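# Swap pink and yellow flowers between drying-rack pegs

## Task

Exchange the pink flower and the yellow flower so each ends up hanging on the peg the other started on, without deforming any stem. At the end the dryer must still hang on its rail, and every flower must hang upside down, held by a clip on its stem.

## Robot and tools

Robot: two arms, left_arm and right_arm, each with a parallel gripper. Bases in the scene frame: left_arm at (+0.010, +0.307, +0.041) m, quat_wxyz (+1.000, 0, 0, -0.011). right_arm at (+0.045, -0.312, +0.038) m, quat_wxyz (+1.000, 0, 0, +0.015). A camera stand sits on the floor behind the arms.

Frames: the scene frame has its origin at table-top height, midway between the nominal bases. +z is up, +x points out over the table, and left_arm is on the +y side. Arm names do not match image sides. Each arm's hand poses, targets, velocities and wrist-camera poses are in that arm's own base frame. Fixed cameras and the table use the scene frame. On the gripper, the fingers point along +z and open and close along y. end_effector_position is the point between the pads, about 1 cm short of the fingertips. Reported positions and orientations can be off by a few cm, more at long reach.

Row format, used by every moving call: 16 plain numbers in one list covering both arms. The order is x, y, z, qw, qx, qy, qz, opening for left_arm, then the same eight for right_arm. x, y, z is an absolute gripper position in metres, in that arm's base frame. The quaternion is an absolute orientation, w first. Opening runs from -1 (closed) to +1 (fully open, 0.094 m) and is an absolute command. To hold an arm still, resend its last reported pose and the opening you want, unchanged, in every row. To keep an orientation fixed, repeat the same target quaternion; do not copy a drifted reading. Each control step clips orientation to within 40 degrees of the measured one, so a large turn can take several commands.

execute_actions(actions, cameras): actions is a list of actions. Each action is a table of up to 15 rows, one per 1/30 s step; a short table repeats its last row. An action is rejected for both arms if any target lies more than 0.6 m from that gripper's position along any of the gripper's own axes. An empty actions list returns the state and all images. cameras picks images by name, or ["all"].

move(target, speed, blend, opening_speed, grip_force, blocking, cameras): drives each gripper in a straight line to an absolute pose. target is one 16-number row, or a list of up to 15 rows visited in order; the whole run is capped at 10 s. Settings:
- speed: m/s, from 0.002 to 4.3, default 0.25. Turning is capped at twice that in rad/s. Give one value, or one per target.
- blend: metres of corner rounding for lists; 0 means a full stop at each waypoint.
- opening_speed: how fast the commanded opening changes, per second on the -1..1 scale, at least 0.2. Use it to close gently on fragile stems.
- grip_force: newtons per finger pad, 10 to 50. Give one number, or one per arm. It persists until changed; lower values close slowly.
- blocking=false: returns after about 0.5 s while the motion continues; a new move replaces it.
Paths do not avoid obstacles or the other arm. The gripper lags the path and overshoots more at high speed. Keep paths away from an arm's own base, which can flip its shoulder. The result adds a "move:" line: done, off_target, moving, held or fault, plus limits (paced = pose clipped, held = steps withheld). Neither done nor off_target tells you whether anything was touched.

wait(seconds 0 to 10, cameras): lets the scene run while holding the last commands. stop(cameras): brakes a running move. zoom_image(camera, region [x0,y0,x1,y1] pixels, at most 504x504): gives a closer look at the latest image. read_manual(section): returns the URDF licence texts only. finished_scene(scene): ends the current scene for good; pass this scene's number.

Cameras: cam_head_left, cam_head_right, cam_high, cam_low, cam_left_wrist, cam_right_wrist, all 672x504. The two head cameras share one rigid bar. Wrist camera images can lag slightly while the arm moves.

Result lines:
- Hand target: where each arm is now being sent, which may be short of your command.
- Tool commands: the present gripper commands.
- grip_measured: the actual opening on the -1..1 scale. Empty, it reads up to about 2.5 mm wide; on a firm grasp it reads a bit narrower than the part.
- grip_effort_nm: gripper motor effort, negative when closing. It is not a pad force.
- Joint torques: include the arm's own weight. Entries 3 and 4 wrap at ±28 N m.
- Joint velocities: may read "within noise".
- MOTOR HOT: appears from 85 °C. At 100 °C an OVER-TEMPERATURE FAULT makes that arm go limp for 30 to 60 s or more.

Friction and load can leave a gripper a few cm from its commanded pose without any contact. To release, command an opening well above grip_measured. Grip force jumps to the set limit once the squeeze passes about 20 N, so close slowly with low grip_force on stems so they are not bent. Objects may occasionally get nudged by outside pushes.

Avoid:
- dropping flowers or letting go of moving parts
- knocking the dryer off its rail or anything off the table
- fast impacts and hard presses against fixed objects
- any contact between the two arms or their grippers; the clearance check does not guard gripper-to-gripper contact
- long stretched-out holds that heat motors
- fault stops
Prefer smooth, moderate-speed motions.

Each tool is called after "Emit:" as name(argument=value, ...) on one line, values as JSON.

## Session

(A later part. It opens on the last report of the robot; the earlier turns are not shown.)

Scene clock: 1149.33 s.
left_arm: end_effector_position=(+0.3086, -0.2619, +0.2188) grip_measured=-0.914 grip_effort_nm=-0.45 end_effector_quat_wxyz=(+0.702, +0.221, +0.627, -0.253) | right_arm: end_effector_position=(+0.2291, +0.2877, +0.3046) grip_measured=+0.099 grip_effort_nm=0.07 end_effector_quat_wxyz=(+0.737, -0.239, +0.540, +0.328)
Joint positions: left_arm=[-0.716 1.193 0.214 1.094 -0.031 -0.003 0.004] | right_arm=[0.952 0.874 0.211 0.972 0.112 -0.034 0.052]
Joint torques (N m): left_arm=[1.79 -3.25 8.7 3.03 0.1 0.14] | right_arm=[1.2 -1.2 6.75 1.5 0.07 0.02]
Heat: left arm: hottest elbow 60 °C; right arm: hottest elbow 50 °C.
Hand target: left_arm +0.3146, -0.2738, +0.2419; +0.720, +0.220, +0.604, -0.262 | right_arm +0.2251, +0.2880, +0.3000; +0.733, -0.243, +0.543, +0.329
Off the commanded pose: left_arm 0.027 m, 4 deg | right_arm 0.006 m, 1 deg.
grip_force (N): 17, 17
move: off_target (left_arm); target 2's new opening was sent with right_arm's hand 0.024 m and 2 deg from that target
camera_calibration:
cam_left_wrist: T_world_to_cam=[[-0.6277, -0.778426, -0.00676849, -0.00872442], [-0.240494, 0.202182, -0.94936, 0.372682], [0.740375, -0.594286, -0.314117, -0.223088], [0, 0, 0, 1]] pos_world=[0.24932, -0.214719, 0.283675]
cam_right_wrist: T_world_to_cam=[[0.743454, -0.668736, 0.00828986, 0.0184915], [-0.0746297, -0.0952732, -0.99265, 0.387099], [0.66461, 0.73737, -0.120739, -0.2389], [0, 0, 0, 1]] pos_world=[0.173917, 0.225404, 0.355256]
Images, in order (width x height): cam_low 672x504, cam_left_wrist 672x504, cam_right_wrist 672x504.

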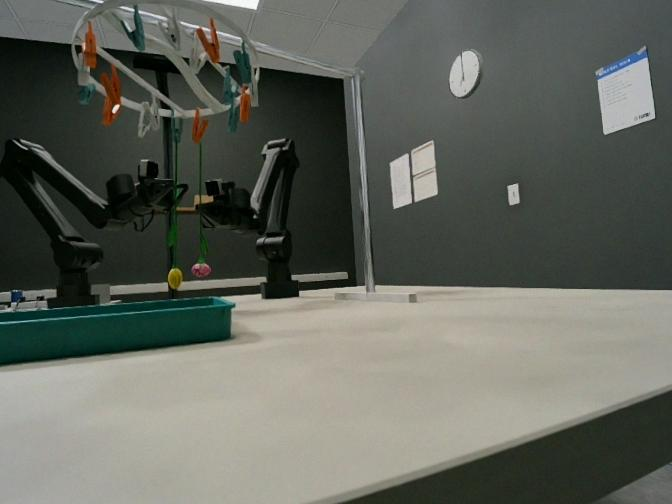

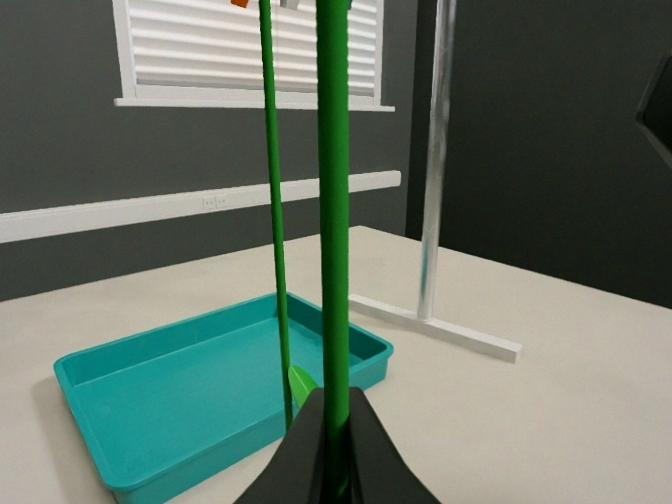

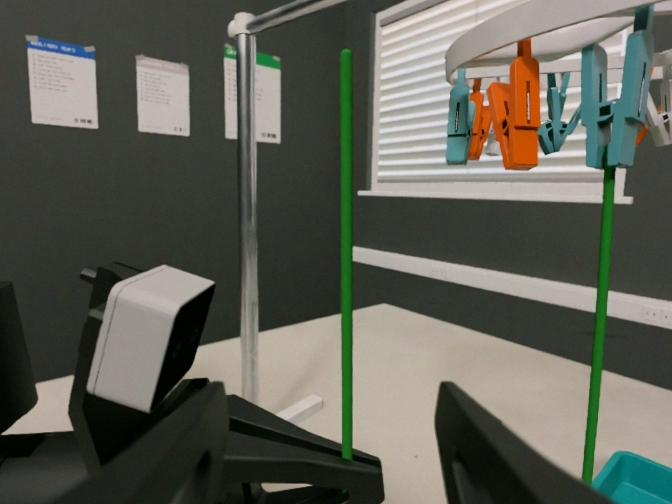

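Emit:
move(target=[[0.3156,-0.2748,0.2300,0.7198,0.2198,0.6040,-0.2620,-1.0,0.2900,0.1100,0.3800,0.7501,-0.2202,0.5450,0.3031,0.12],[0.3350,-0.4050,0.1950,0.7399,0.1664,0.6209,-0.1982,-1.0,0.3720,0.1020,0.4350,0.7501,-0.2202,0.5450,0.3031,0.12],[0.4000,-0.4350,0.1920,0.7558,0.1044,0.6342,-0.1244,-1.0,0.3720,0.1020,0.4350,0.7501,-0.2202,0.5450,0.3031,0.12]], speed=0.15, blend=0.02, grip_force=[17, 50], cameras=["all"])

Emit:
zoom_image(camera="cam_right_wrist", region=[220, 280, 460, 504])

Scene clock: 1172.90 s.
left_arm: end_effector_position=(+0.3877, -0.4284, +0.1865) grip_measured=-0.914 grip_effort_nm=-0.45 end_effector_quat_wxyz=(+0.751, +0.111, +0.638, -0.130) | right_arm: end_effector_position=(+0.3656, +0.1042, +0.4021) grip_measured=+0.119 grip_effort_nm=0.08 end_effector_quat_wxyz=(+0.733, -0.215, +0.567, +0.308)
Joint positions: left_arm=[-1.022 1.822 0.741 1.288 -0.669 0.13 0.004] | right_arm=[-0.045 0.825 0.489 0.715 -0.769 0.304 0.053]
Joint torques (N m): left_arm=[3.37 -10.4 7.53 1.5 0.01 0.15] | right_arm=[0.09 -0.5 12.93 2.25 0.2 0.18]
Heat: left arm: hottest elbow 60 °C; right arm: hottest elbow 48 °C.
Hand target: left_arm +0.3996, -0.4343, +0.1920; +0.756, +0.104, +0.634, -0.124 | right_arm +0.3700, +0.1017, +0.4342; +0.750, -0.220, +0.545, +0.303
Off the commanded pose: left_arm 0.015 m, 1 deg | right_arm 0.034 m, 3 deg.
grip_force (N): 17, 50
move: off_target (left_arm, right_arm)
camera_calibration:
cam_left_wrist: T_world_to_cam=[[-0.328758, -0.944321, -0.0132604, -0.274707], [-0.249794, 0.100487, -0.963071, 0.357343], [0.910781, -0.313305, -0.268922, -0.344806], [0, 0, 0, 1]] pos_world=[0.312992, -0.403349, 0.247778]
cam_right_wrist: T_world_to_cam=[[0.697981, -0.715758, -0.0226504, -0.172556], [-0.129503, -0.0950526, -0.987013, 0.494444], [0.704309, 0.691849, -0.159038, -0.176816], [0, 0, 0, 1]] pos_world=[0.309006, 0.0458198, 0.455994]

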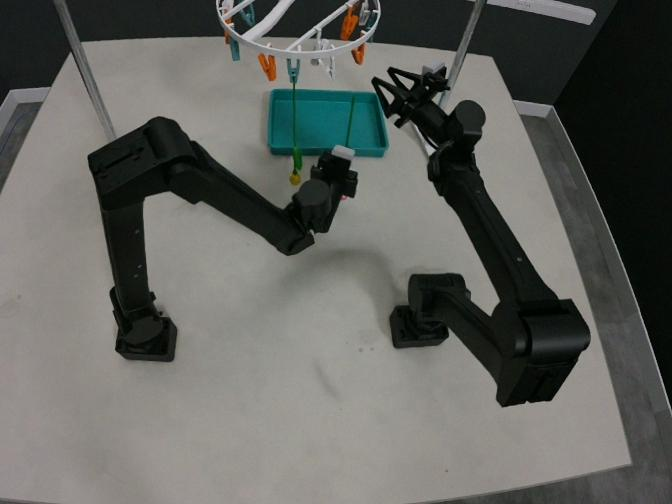

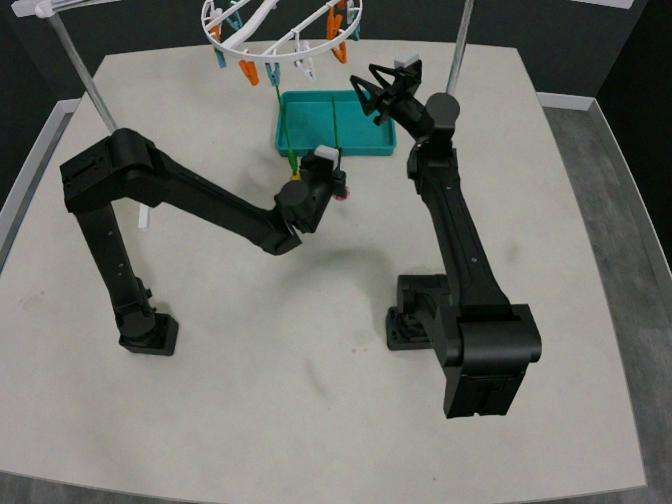

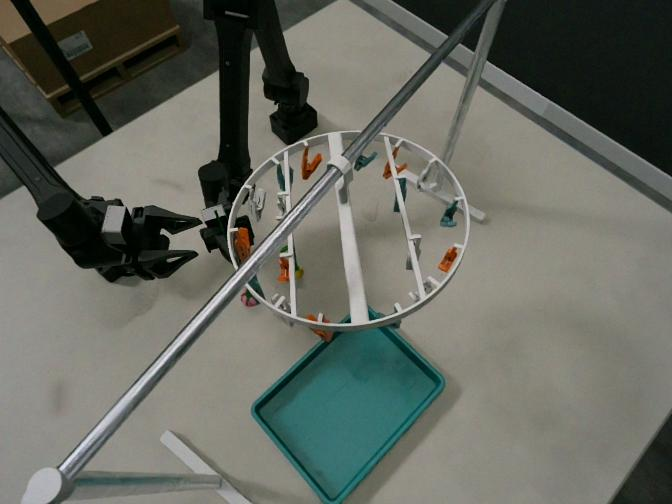

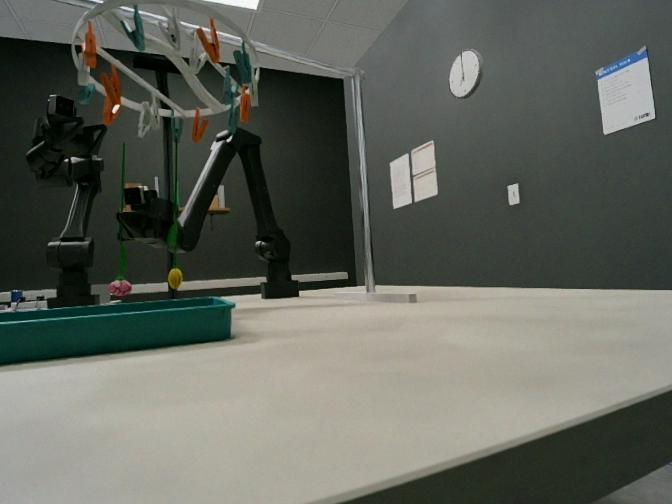

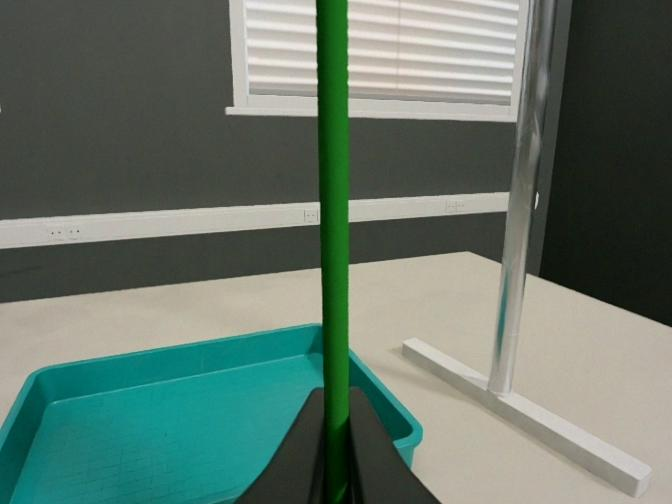

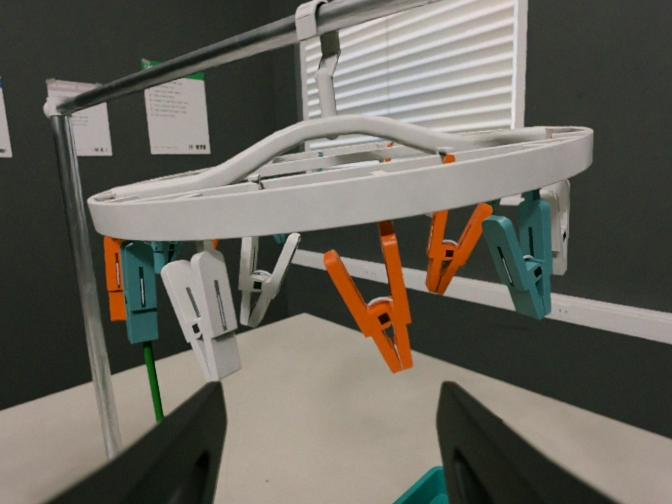

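Scaled by 2.100 from the camera's 672x504 image, which has a finer 960x720 frame.

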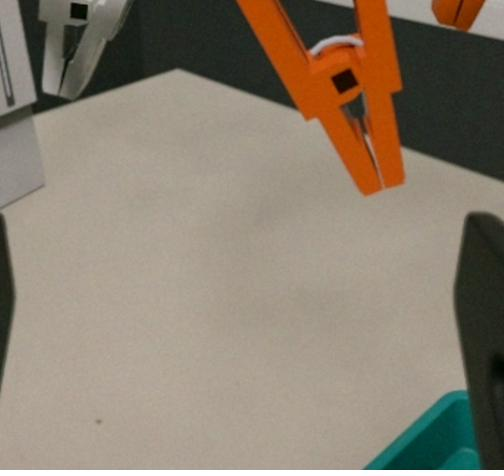

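Emit:
move(target=[[0.4000,-0.4350,0.1920,0.7558,0.1044,0.6342,-0.1244,-1.0,0.4325,0.1400,0.4400,0.7602,-0.2010,0.5523,0.2767,0.12]], speed=0.1, cameras=["cam_right_wrist"])

Emit:
zoom_image(camera="cam_right_wrist", region=[200, 330, 480, 504])

Scene clock: 1181.90 s.
left_arm: end_effector_position=(+0.3877, -0.4285, +0.1866) grip_measured=-0.914 grip_effort_nm=-0.45 end_effector_quat_wxyz=(+0.751, +0.111, +0.638, -0.129) | right_arm: end_effector_position=(+0.4252, +0.1345, +0.4101) grip_measured=+0.119 grip_effort_nm=0.08 end_effector_quat_wxyz=(+0.745, -0.189, +0.574, +0.283)
Joint positions: left_arm=[-1.022 1.822 0.742 1.288 -0.669 0.131 0.004] | right_arm=[0.099 0.996 0.605 0.715 -0.558 0.22 0.053]
Joint torques (N m): left_arm=[3.37 -10.4 7.53 1.5 0.01 0.16] | right_arm=[1.32 -3.6 12.81 1.8 0.21 -0.1]
Heat: left arm: hottest elbow 59 °C; right arm: hottest elbow 50 °C.
Hand target: left_arm +0.3997, -0.4344, +0.1920; +0.756, +0.104, +0.634, -0.124 | right_arm +0.4304, +0.1393, +0.4393; +0.760, -0.201, +0.552, +0.277
Off the commanded pose: left_arm 0.015 m, 1 deg | right_arm 0.031 m, 3 deg.
grip_force (N): 17, 50
move: off_target (left_arm, right_arm)
camera_calibration:
cam_right_wrist: T_world_to_cam=[[0.64134, -0.76655, -0.0329138, -0.157158], [-0.139204, -0.0740658, -0.98749, 0.51435], [0.754523, 0.637899, -0.154208, -0.254575], [0, 0, 0, 1]] pos_world=[0.364474, 0.0800194, 0.463485]
Images, in order (width x height): cam_right_wrist 672x504.

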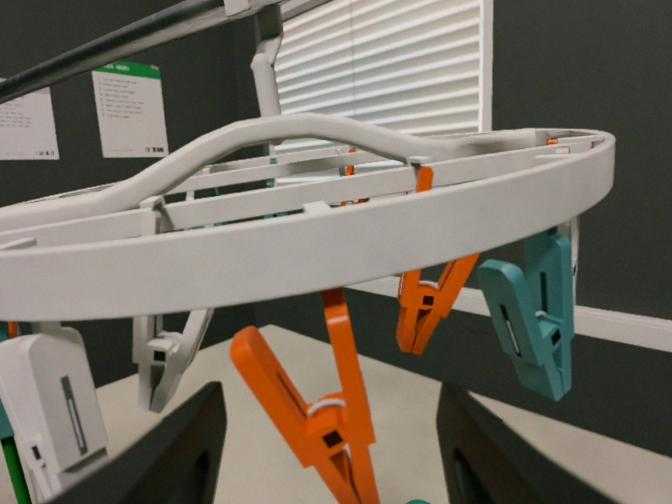

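Scaled by 1.800 from the camera's 672x504 image, which has a finer 960x720 frame.

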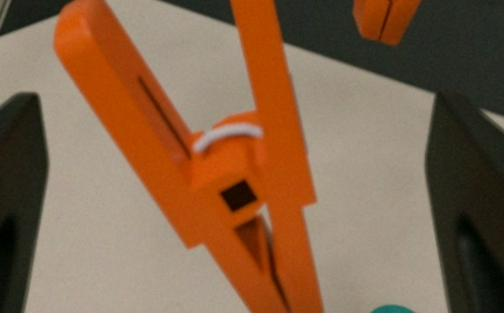

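Emit:
move(target=[[0.4000,-0.4350,0.1920,0.7558,0.1044,0.6342,-0.1244,-1.0,0.4430,0.1575,0.4500,0.7602,-0.2010,0.5523,0.2767,0.12]], speed=0.06, cameras=["cam_right_wrist"])

Emit:
zoom_image(camera="cam_right_wrist", region=[200, 330, 480, 504])

Scene clock: 1191.30 s.
left_arm: end_effector_position=(+0.3877, -0.4285, +0.1866) grip_measured=-0.914 grip_effort_nm=-0.45 end_effector_quat_wxyz=(+0.751, +0.111, +0.638, -0.129) | right_arm: end_effector_position=(+0.4354, +0.1516, +0.4216) grip_measured=+0.119 grip_effort_nm=0.08 end_effector_quat_wxyz=(+0.747, -0.191, +0.571, +0.282)
Joint positions: left_arm=[-1.022 1.822 0.742 1.288 -0.669 0.131 0.004] | right_arm=[0.151 1.024 0.652 0.694 -0.511 0.199 0.053]
Joint torques (N m): left_arm=[3.43 -10.46 7.53 1.51 0.01 0.17] | right_arm=[1.49 -3.96 12.94 1.37 0.19 -0.12]
Heat: left arm: hottest elbow 58 °C; right arm: hottest elbow 53 °C.
Hand target: left_arm +0.3997, -0.4344, +0.1920; +0.756, +0.104, +0.634, -0.124 | right_arm +0.4412, +0.1568, +0.4493; +0.760, -0.201, +0.552, +0.277
Off the commanded pose: left_arm 0.015 m, 1 deg | right_arm 0.030 m, 3 deg.
grip_force (N): 17, 50
move: off_target (left_arm, right_arm)
camera_calibration:
cam_right_wrist: T_world_to_cam=[[0.641903, -0.766346, -0.025976, -0.153426], [-0.130063, -0.0754319, -0.988632, 0.525194], [0.755675, 0.637984, -0.148093, -0.274429], [0, 0, 0, 1]] pos_world=[0.374172, 0.0971201, 0.474597]
Images, in order (width x height): cam_right_wrist 672x504.

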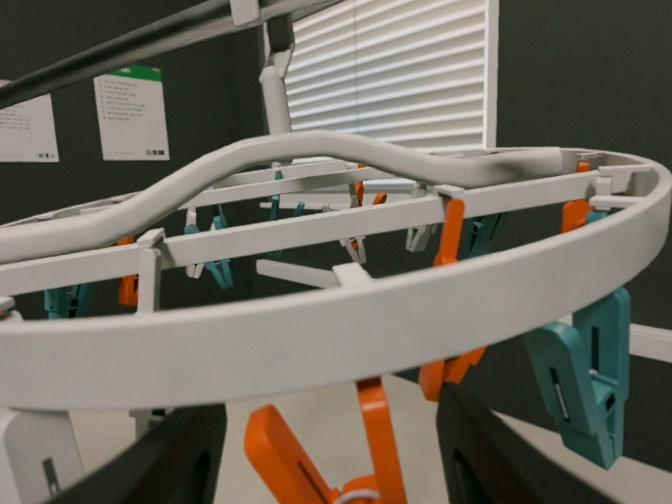

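Scaled by 1.800 from the camera's 672x504 image, which has a finer 960x720 frame.

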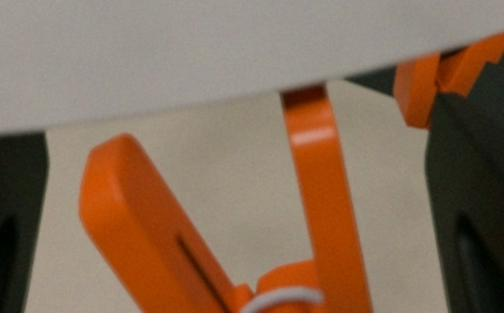

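Emit:
move(target=[[0.4000,-0.4350,0.1920,0.7558,0.1044,0.6342,-0.1244,-1.0,0.4490,0.1625,0.4450,0.7602,-0.2010,0.5523,0.2767,0.12]], speed=0.05, cameras=["cam_right_wrist"])

Emit:
zoom_image(camera="cam_right_wrist", region=[200, 330, 480, 504])

Scene clock: 1197.13 s.
left_arm: end_effector_position=(+0.3877, -0.4285, +0.1866) grip_measured=-0.914 grip_effort_nm=-0.45 end_effector_quat_wxyz=(+0.751, +0.111, +0.638, -0.129) | right_arm: end_effector_position=(+0.4422, +0.1563, +0.4104) grip_measured=+0.119 grip_effort_nm=0.08 end_effector_quat_wxyz=(+0.740, -0.189, +0.580, +0.283)
Joint positions: left_arm=[-1.022 1.822 0.742 1.288 -0.669 0.131 0.004] | right_arm=[0.162 1.05 0.652 0.694 -0.499 0.194 0.053]
Joint torques (N m): left_arm=[3.43 -10.4 7.53 1.51 0.01 0.16] | right_arm=[1.49 -4.66 13.05 2.28 0.17 -0.13]
Heat: left arm: hottest elbow 58 °C; right arm: hottest elbow 53 °C.
Hand target: left_arm +0.3997, -0.4344, +0.1920; +0.756, +0.104, +0.634, -0.124 | right_arm +0.4466, +0.1617, +0.4442; +0.760, -0.201, +0.552, +0.277
Off the commanded pose: left_arm 0.015 m, 1 deg | right_arm 0.036 m, 4 deg.
grip_force (N): 17, 50
move: off_target (left_arm, right_arm)
camera_calibration:
cam_right_wrist: T_world_to_cam=[[0.640537, -0.766983, -0.0380705, -0.148832], [-0.153819, -0.0795738, -0.98489, 0.524969], [0.752364, 0.636714, -0.168947, -0.27406], [0, 0, 0, 1]] pos_world=[0.382276, 0.10212, 0.465069]
Images, in order (width x height): cam_right_wrist 672x504.

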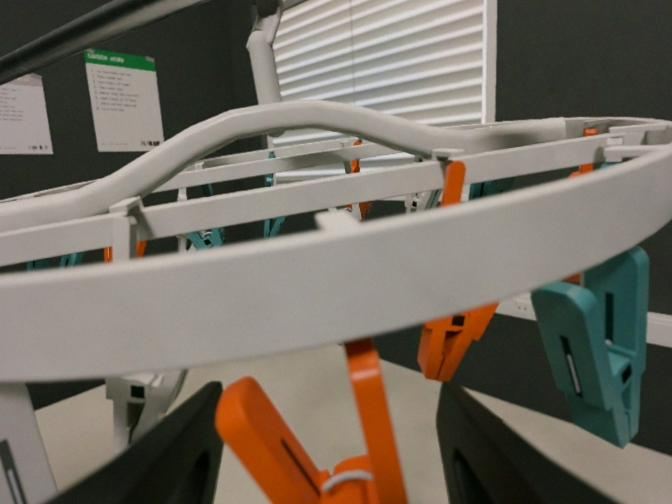

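Scaled by 1.800 from the camera's 672x504 image, which has a finer 960x720 frame.

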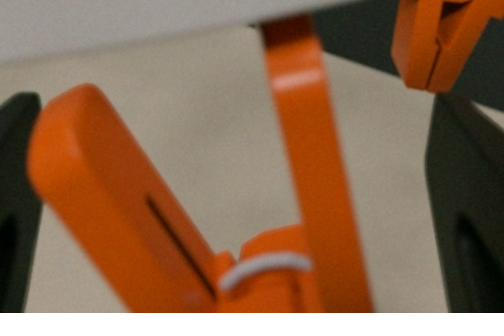

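Emit:
move(target=[[0.4000,-0.4350,0.1920,0.7558,0.1044,0.6342,-0.1244,-1.0,0.4490,0.1625,0.4495,0.7602,-0.2010,0.5523,0.2767,0.12],[0.4000,-0.4350,0.1920,0.7558,0.1044,0.6342,-0.1244,-1.0,0.4490,0.1625,0.4495,0.7602,-0.2010,0.5523,0.2767,-0.9]], speed=0.05, opening_speed=0.6, cameras=["cam_right_wrist","cam_low","cam_high"])

Emit:
zoom_image(camera="cam_right_wrist", region=[200, 330, 480, 504])

Emit:
zoom_image(camera="cam_low", region=[95, 100, 135, 150])

Emit:
zoom_image(camera="cam_high", region=[215, 205, 275, 275])

Scene clock: 1205.60 s.
left_arm: end_effector_position=(+0.3877, -0.4285, +0.1866) grip_measured=-0.914 grip_effort_nm=-0.45 end_effector_quat_wxyz=(+0.751, +0.111, +0.638, -0.129) | right_arm: end_effector_position=(+0.4433, +0.1565, +0.4182) grip_measured=-0.578 grip_effort_nm=-1.03 end_effector_quat_wxyz=(+0.744, -0.190, +0.575, +0.282)
Joint positions: left_arm=[-1.022 1.822 0.742 1.288 -0.669 0.131 0.004] | right_arm=[0.163 1.05 0.665 0.694 -0.498 0.193 0.02]
Joint torques (N m): left_arm=[3.37 -10.4 7.53 1.51 0.01 0.16] | right_arm=[1.55 -5.01 12.89 1.68 0.14 -0.12]
Heat: left arm: hottest elbow 57 °C; right arm: hottest elbow 54 °C.
Hand target: left_arm +0.3997, -0.4344, +0.1920; +0.756, +0.104, +0.634, -0.124 | right_arm +0.4470, +0.1618, +0.4490; +0.760, -0.201, +0.552, +0.277
Off the commanded pose: left_arm 0.015 m, 1 deg | right_arm 0.032 m, 3 deg.
grip_force (N): 17, 50
move: off_target (left_arm, right_arm); target 2's new opening was sent with right_arm's hand 0.032 m and 3 deg from that target
camera_calibration:
cam_right_wrist: T_world_to_cam=[[0.64035, -0.767471, -0.0306548, -0.151986], [-0.140102, -0.0774684, -0.987102, 0.527424], [0.755197, 0.636386, -0.157131, -0.279869], [0, 0, 0, 1]] pos_world=[0.382573, 0.102318, 0.471986]
Images, in order (width x height): cam_high 672x504, cam_low 672x504, cam_right_wrist 672x504.

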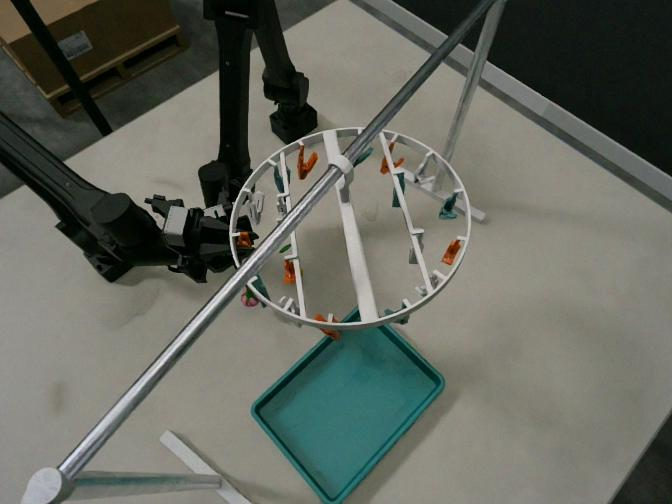

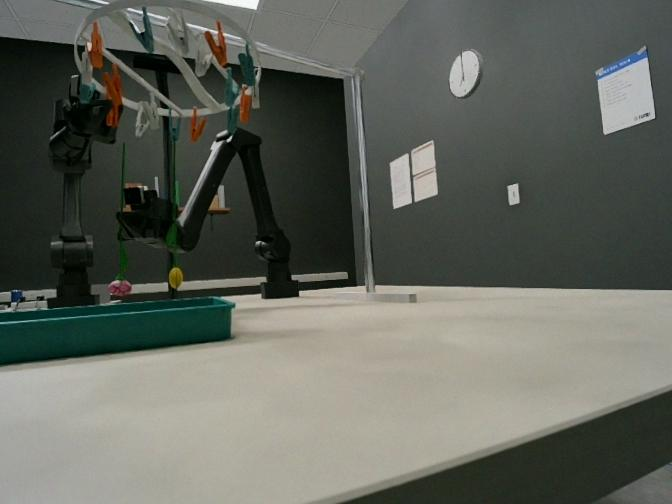

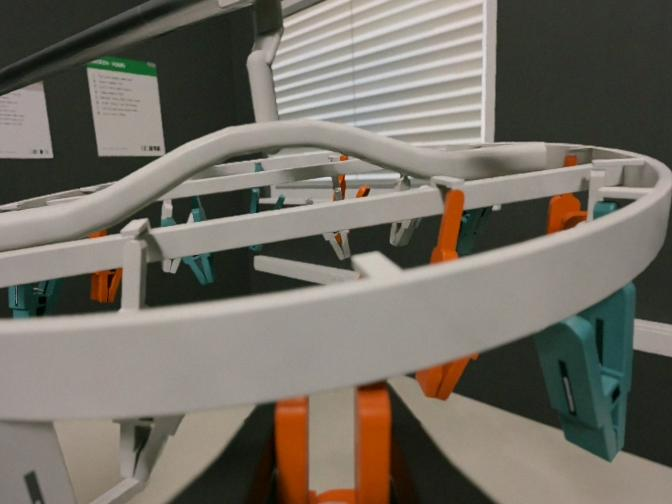

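Scaled by 1.800 from the camera's 672x504 image, which has a finer 960x720 frame.

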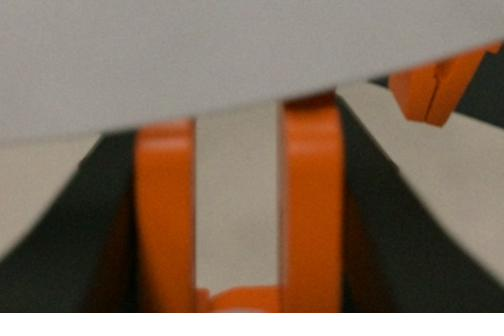

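Scaled by 10.080 from the camera's 672x504 image, which has a finer 960x720 frame.

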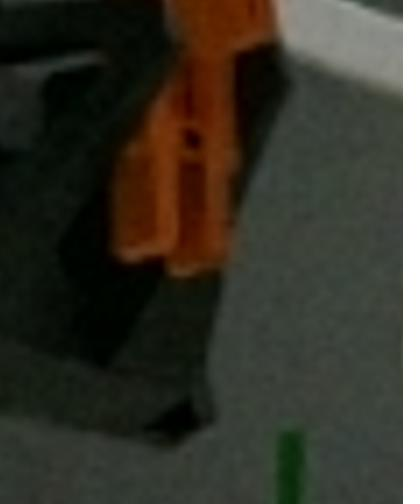

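Scaled by 7.200 from the camera's 672x504 image, which has a finer 960x720 frame.

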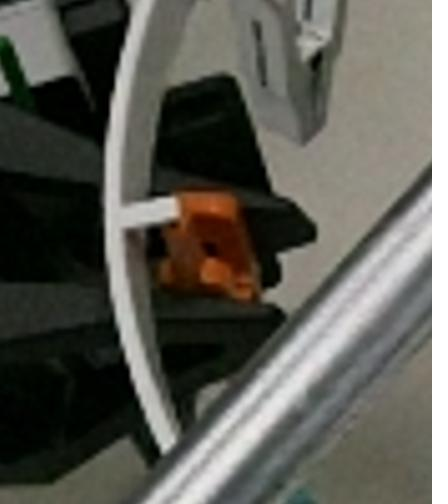

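Emit:
wait(seconds=0.1, cameras=["cam_head_left","cam_head_right","cam_high"])

Emit:
zoom_image(camera="cam_head_left", region=[330, 10, 410, 110])

Emit:
zoom_image(camera="cam_head_right", region=[300, 10, 380, 110])

Emit:
zoom_image(camera="cam_high", region=[210, 210, 260, 270])

Scene clock: 1219.33 s.
left_arm: end_effector_position=(+0.3877, -0.4285, +0.1866) grip_measured=-0.914 grip_effort_nm=-0.45 end_effector_quat_wxyz=(+0.751, +0.111, +0.638, -0.129) | right_arm: end_effector_position=(+0.4433, +0.1565, +0.4182) grip_measured=-0.578 grip_effort_nm=-1.03 end_effector_quat_wxyz=(+0.744, -0.190, +0.575, +0.282)
Joint positions: left_arm=[-1.022 1.822 0.742 1.288 -0.669 0.131 0.004] | right_arm=[0.163 1.05 0.665 0.694 -0.498 0.193 0.02]
Joint torques (N m): left_arm=[3.37 -10.4 7.54 1.51 0.01 0.16] | right_arm=[1.55 -5.19 12.89 1.72 0.14 -0.12]
Heat: left arm: hottest elbow 57 °C; right arm: hottest elbow 54 °C.
Hand target: left_arm +0.3997, -0.4344, +0.1920; +0.756, +0.104, +0.634, -0.124 | right_arm +0.4470, +0.1618, +0.4490; +0.760, -0.201, +0.552, +0.277
Tool commands: left_gripper/opening=-1.0 right_gripper/opening=-0.9
Off the commanded pose: left_arm 0.015 m, 1 deg | right_arm 0.032 m, 3 deg.
grip_force (N): 17, 50
wait: 0.10 s; at rest from the start
Images, in order (width x height): cam_head_left 672x504, cam_head_right 672x504, cam_high 672x504.

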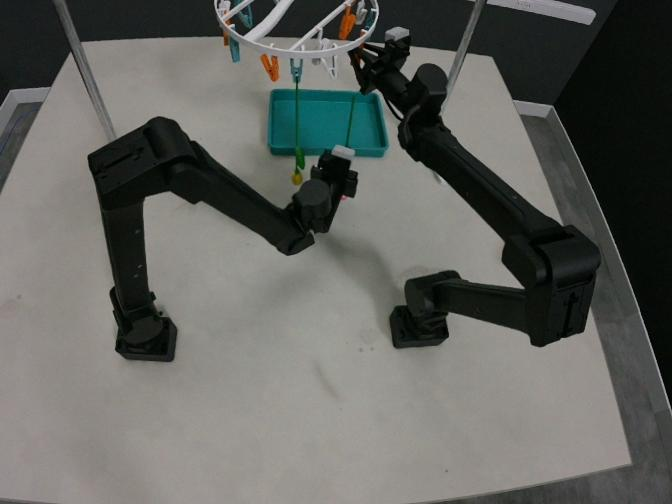

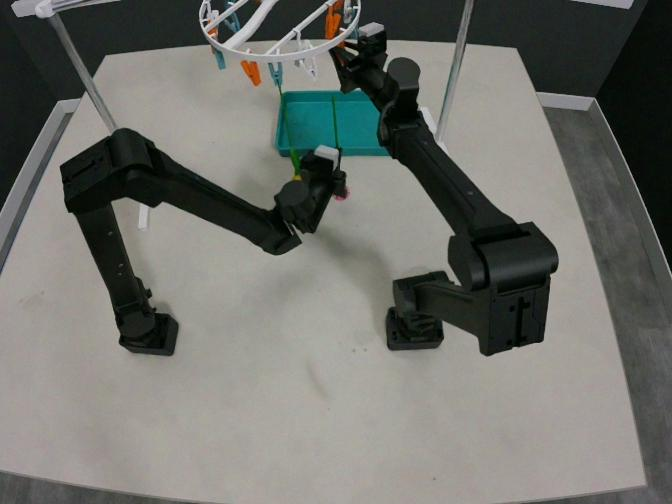

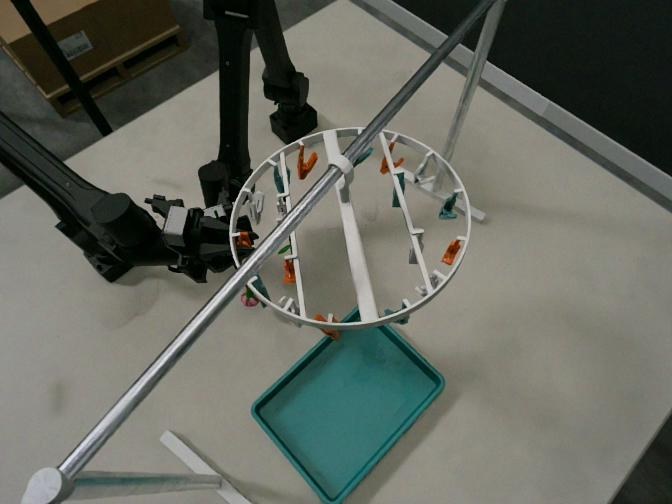

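Scaled by 5.040 from the camera's 672x504 image, which has a finer 960x720 frame.

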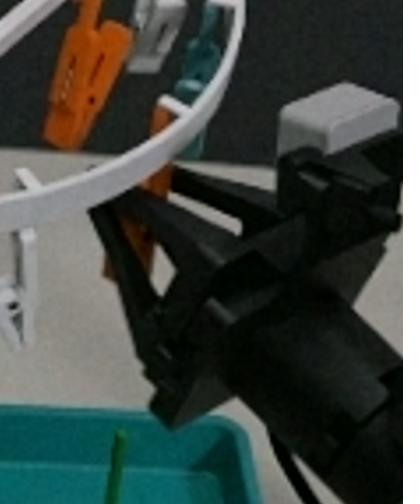

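Scaled by 5.040 from the camera's 672x504 image, which has a finer 960x720 frame.

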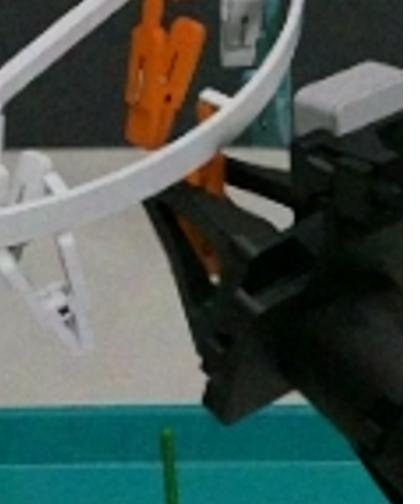

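Scaled by 8.400 from the camera's 672x504 image, which has a finer 960x720 frame.

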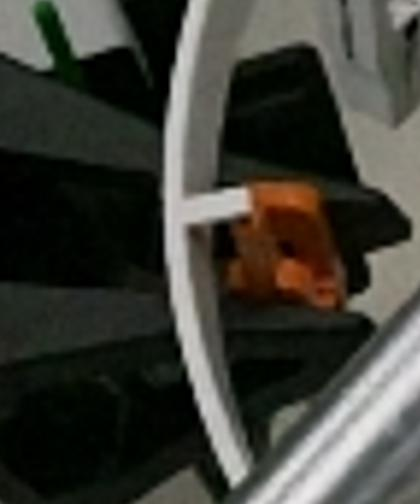

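Emit:
move(target=[[0.4000,-0.4380,0.1800,0.7558,0.1044,0.6342,-0.1244,-1.0,0.4490,0.1625,0.4495,0.7602,-0.2010,0.5523,0.2767,-0.9],[0.4920,-0.4405,0.1880,0.7558,0.1044,0.6342,-0.1244,-1.0,0.4490,0.1625,0.4495,0.7602,-0.2010,0.5523,0.2767,-0.9]], speed=0.1, blend=0.01, cameras=["cam_low","cam_head_left","cam_head_right"])

Emit:
zoom_image(camera="cam_low", region=[90, 105, 130, 155])

Emit:
zoom_image(camera="cam_head_left", region=[330, 40, 390, 100])

Emit:
zoom_image(camera="cam_head_right", region=[310, 40, 370, 100])

Scene clock: 1229.20 s.
left_arm: end_effector_position=(+0.4796, -0.4329, +0.1812) grip_measured=-0.914 grip_effort_nm=-0.45 end_effector_quat_wxyz=(+0.751, +0.114, +0.639, -0.119) | right_arm: end_effector_position=(+0.4433, +0.1565, +0.4182) grip_measured=-0.578 grip_effort_nm=-1.03 end_effector_quat_wxyz=(+0.744, -0.190, +0.575, +0.282)
Joint positions: left_arm=[-0.87 1.92 0.914 1.19 -0.53 0.113 0.004] | right_arm=[0.163 1.05 0.665 0.694 -0.498 0.193 0.02]
Joint torques (N m): left_arm=[3.08 -12.57 8.35 1.7 0.21 -0.04] | right_arm=[1.38 -5.07 12.88 1.66 0.14 -0.11]
Heat: left arm: hottest elbow 56 °C; right arm: hottest elbow 54 °C.
Hand target: left_arm +0.4914, -0.4399, +0.1882; +0.756, +0.105, +0.634, -0.124 | right_arm +0.4470, +0.1618, +0.4490; +0.760, -0.201, +0.552, +0.277
Off the commanded pose: left_arm 0.016 m, 1 deg | right_arm 0.032 m, 3 deg.
grip_force (N): 17, 50
move: off_target (left_arm, right_arm); blend cut to 0.0063 m at target 1
Images, in order (width x height): cam_head_left 672x504, cam_head_right 672x504, cam_low 672x504.

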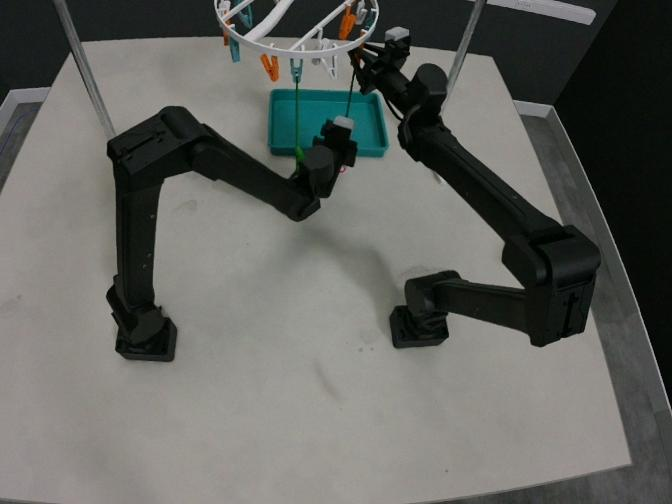

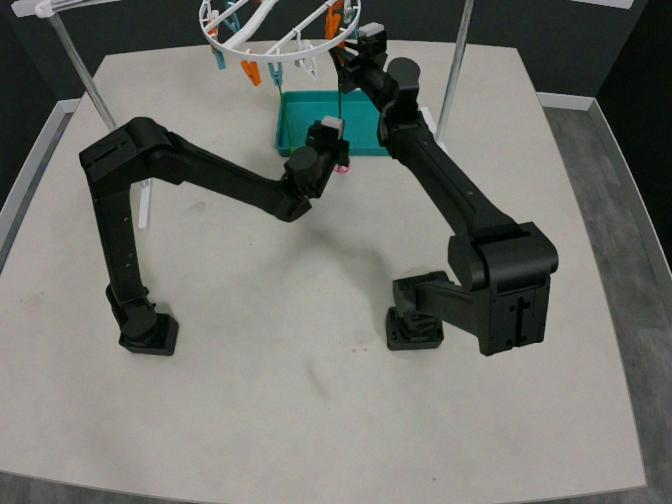

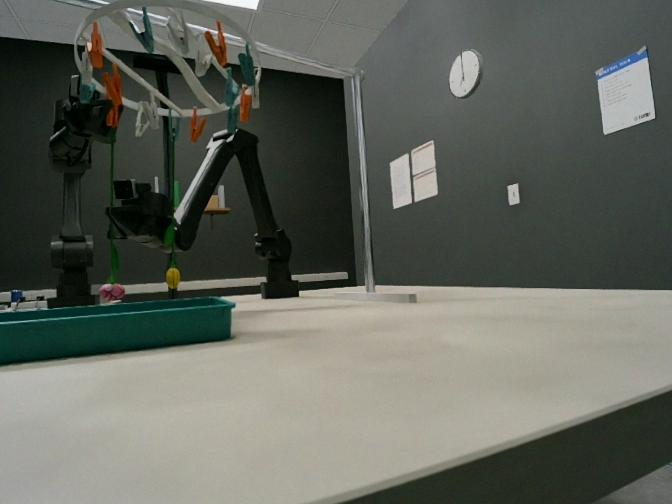

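Scaled by 10.080 from the camera's 672x504 image, which has a finer 960x720 frame.

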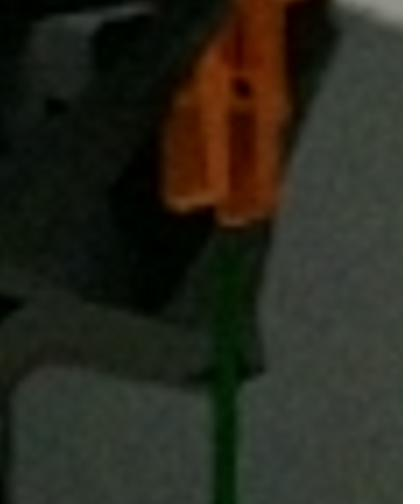

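Scaled by 8.400 from the camera's 672x504 image, which has a finer 960x720 frame.

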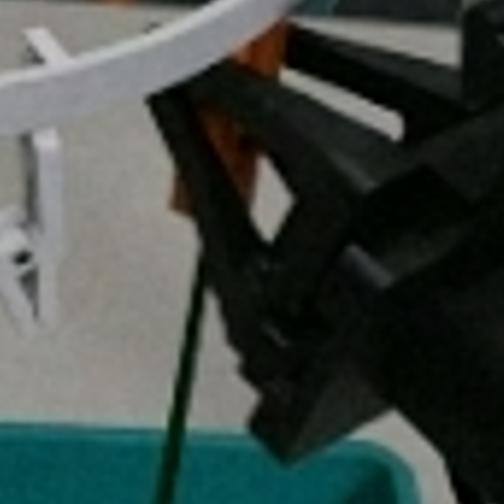

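Scaled by 8.400 from the camera's 672x504 image, which has a finer 960x720 frame.

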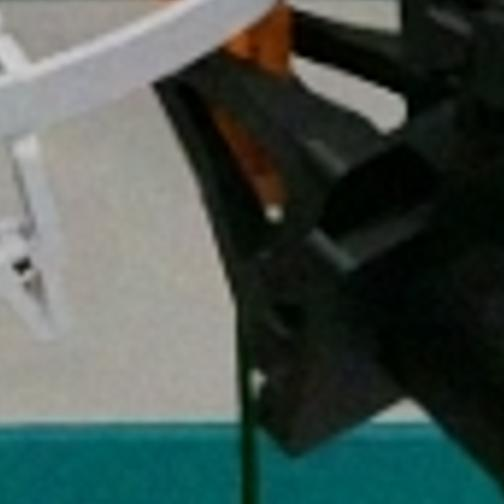

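Emit:
move(target=[[0.4930,-0.4410,0.2020,0.7558,0.1044,0.6342,-0.1244,-1.0,0.4490,0.1625,0.4495,0.7602,-0.2010,0.5523,0.2767,-0.9]], speed=0.04, cameras=["cam_low","cam_head_left","cam_head_right","cam_high"])

Emit:
zoom_image(camera="cam_low", region=[95, 110, 130, 145])

Emit:
zoom_image(camera="cam_head_left", region=[340, 45, 375, 90])

Emit:
zoom_image(camera="cam_head_right", region=[325, 45, 360, 90])

Emit:
zoom_image(camera="cam_high", region=[225, 220, 275, 270])

Scene clock: 1250.13 s.
left_arm: end_effector_position=(+0.4804, -0.4341, +0.1732) grip_measured=-0.914 grip_effort_nm=-0.45 end_effector_quat_wxyz=(+0.742, +0.123, +0.649, -0.112) | right_arm: end_effector_position=(+0.4433, +0.1565, +0.4182) grip_measured=-0.578 grip_effort_nm=-1.03 end_effector_quat_wxyz=(+0.744, -0.190, +0.575, +0.282)
Joint positions: left_arm=[-0.87 1.92 0.914 1.155 -0.529 0.113 0.004] | right_arm=[0.163 1.05 0.665 0.694 -0.498 0.193 0.02]
Joint torques (N m): left_arm=[3.19 -14.74 8.54 1.68 0.2 -0.06] | right_arm=[1.38 -5.13 12.89 1.68 0.13 -0.11]
Heat: left arm: hottest elbow 56 °C; right arm: hottest elbow 55 °C.
Hand target: left_arm +0.4917, -0.4397, +0.2022; +0.756, +0.105, +0.634, -0.124 | right_arm +0.4470, +0.1618, +0.4490; +0.760, -0.201, +0.552, +0.277
Off the commanded pose: left_arm 0.032 m, 3 deg | right_arm 0.032 m, 3 deg.
grip_force (N): 17, 50
move: off_target (left_arm, right_arm)
Images, in order (width x height): cam_head_left 672x504, cam_head_right 672x504, cam_high 672x504, cam_low 672x504.

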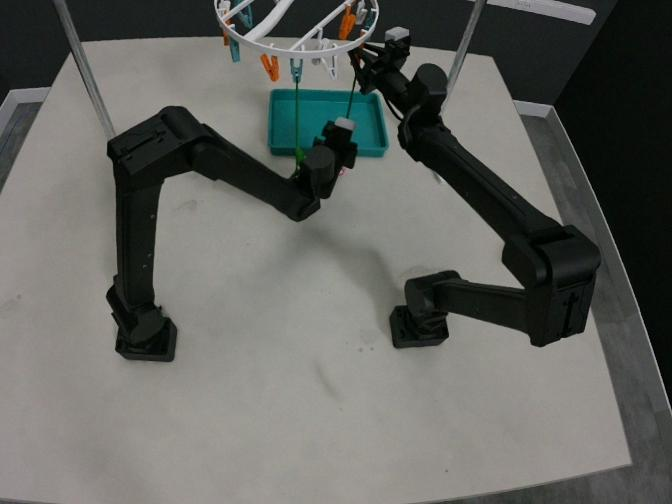

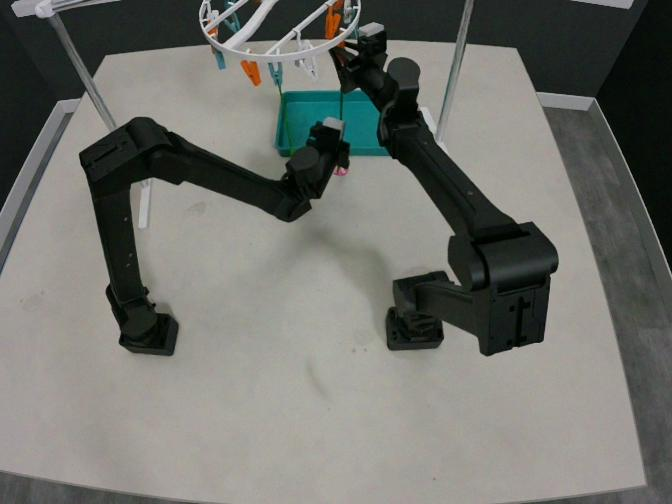

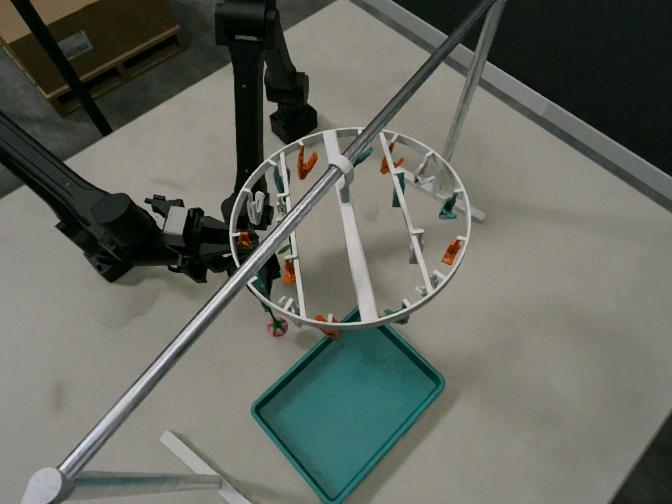

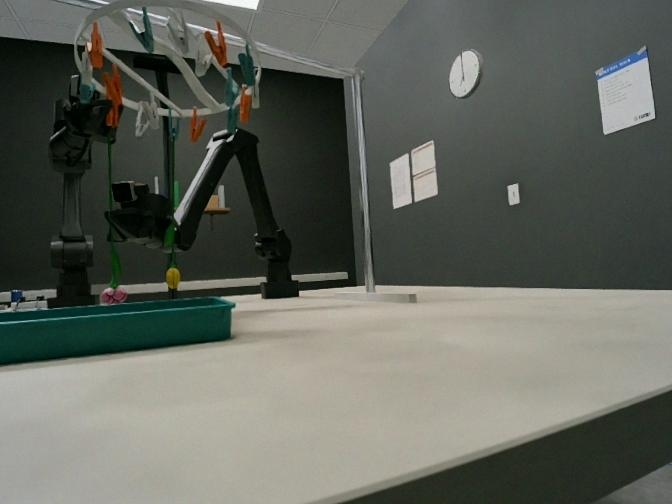

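Scaled by 14.400 from the camera's 672x504 image, which has a finer 960x720 frame.

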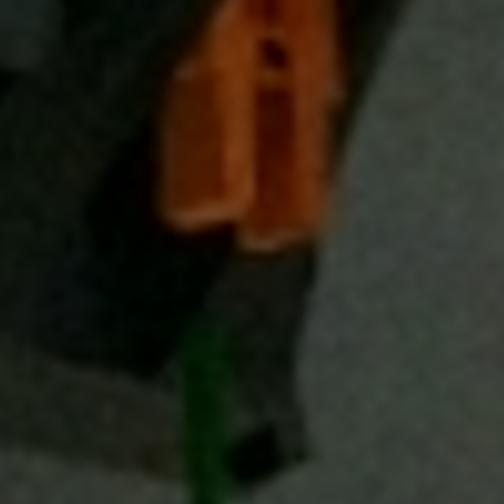

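Scaled by 11.200 from the camera's 672x504 image, which has a finer 960x720 frame.

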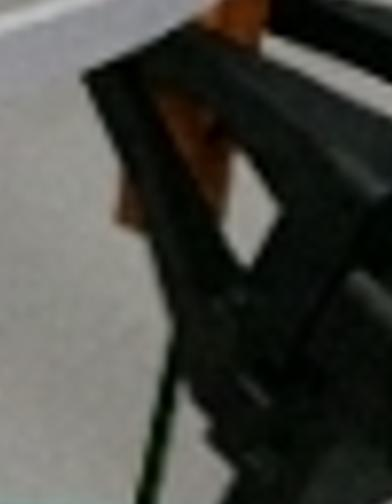

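Scaled by 11.200 from the camera's 672x504 image, which has a finer 960x720 frame.

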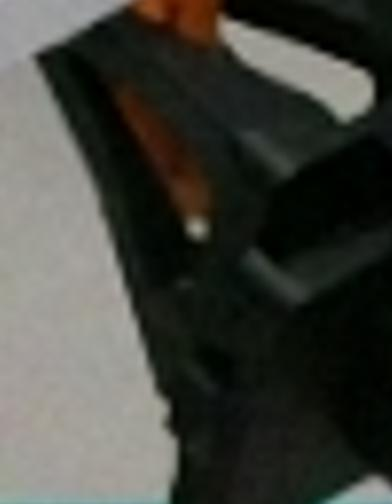

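Scaled by 10.080 from the camera's 672x504 image, which has a finer 960x720 frame.

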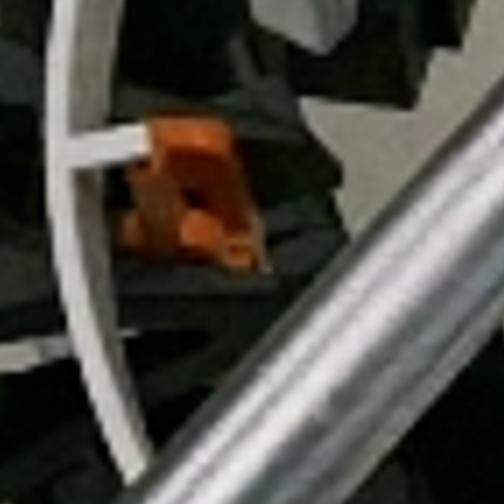

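Emit:
move(target=[[0.4925,-0.4405,0.2060,0.7641,0.1027,0.6243,-0.1258,-1.0,0.4490,0.1625,0.4495,0.7602,-0.2010,0.5523,0.2767,-0.9]], speed=0.04, cameras=["cam_low"])

Emit:
zoom_image(camera="cam_low", region=[95, 110, 130, 145])

Scene clock: 1259.00 s.
left_arm: end_effector_position=(+0.4801, -0.4345, +0.1742) grip_measured=-0.914 grip_effort_nm=-0.45 end_effector_quat_wxyz=(+0.743, +0.123, +0.648, -0.113) | right_arm: end_effector_position=(+0.4433, +0.1565, +0.4182) grip_measured=-0.578 grip_effort_nm=-1.03 end_effector_quat_wxyz=(+0.744, -0.190, +0.575, +0.282)
Joint positions: left_arm=[-0.87 1.92 0.914 1.159 -0.526 0.113 0.004] | right_arm=[0.163 1.05 0.665 0.694 -0.498 0.193 0.02]
Joint torques (N m): left_arm=[3.19 -14.21 8.55 2.92 0.2 0.11] | right_arm=[1.38 -5.01 12.83 1.68 0.14 -0.12]
Heat: left arm: hottest elbow 56 °C; right arm: hottest elbow 55 °C.
Hand target: left_arm +0.4910, -0.4390, +0.2060; +0.764, +0.103, +0.624, -0.126 | right_arm +0.4470, +0.1618, +0.4490; +0.760, -0.201, +0.552, +0.277
Off the commanded pose: left_arm 0.035 m, 4 deg | right_arm 0.032 m, 3 deg.
grip_force (N): 17, 50
move: off_target (left_arm, right_arm)
Images, in order (width x height): cam_low 672x504.

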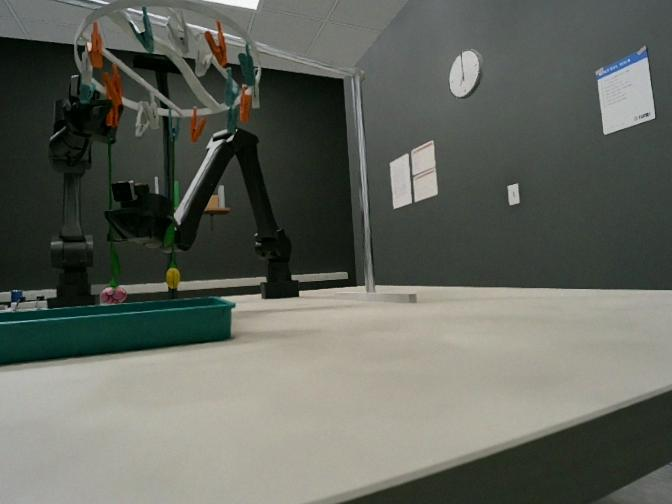

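Scaled by 14.400 from the camera's 672x504 image, which has a finer 960x720 frame.

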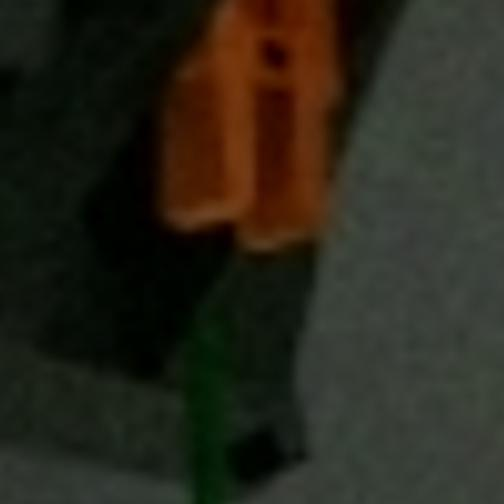

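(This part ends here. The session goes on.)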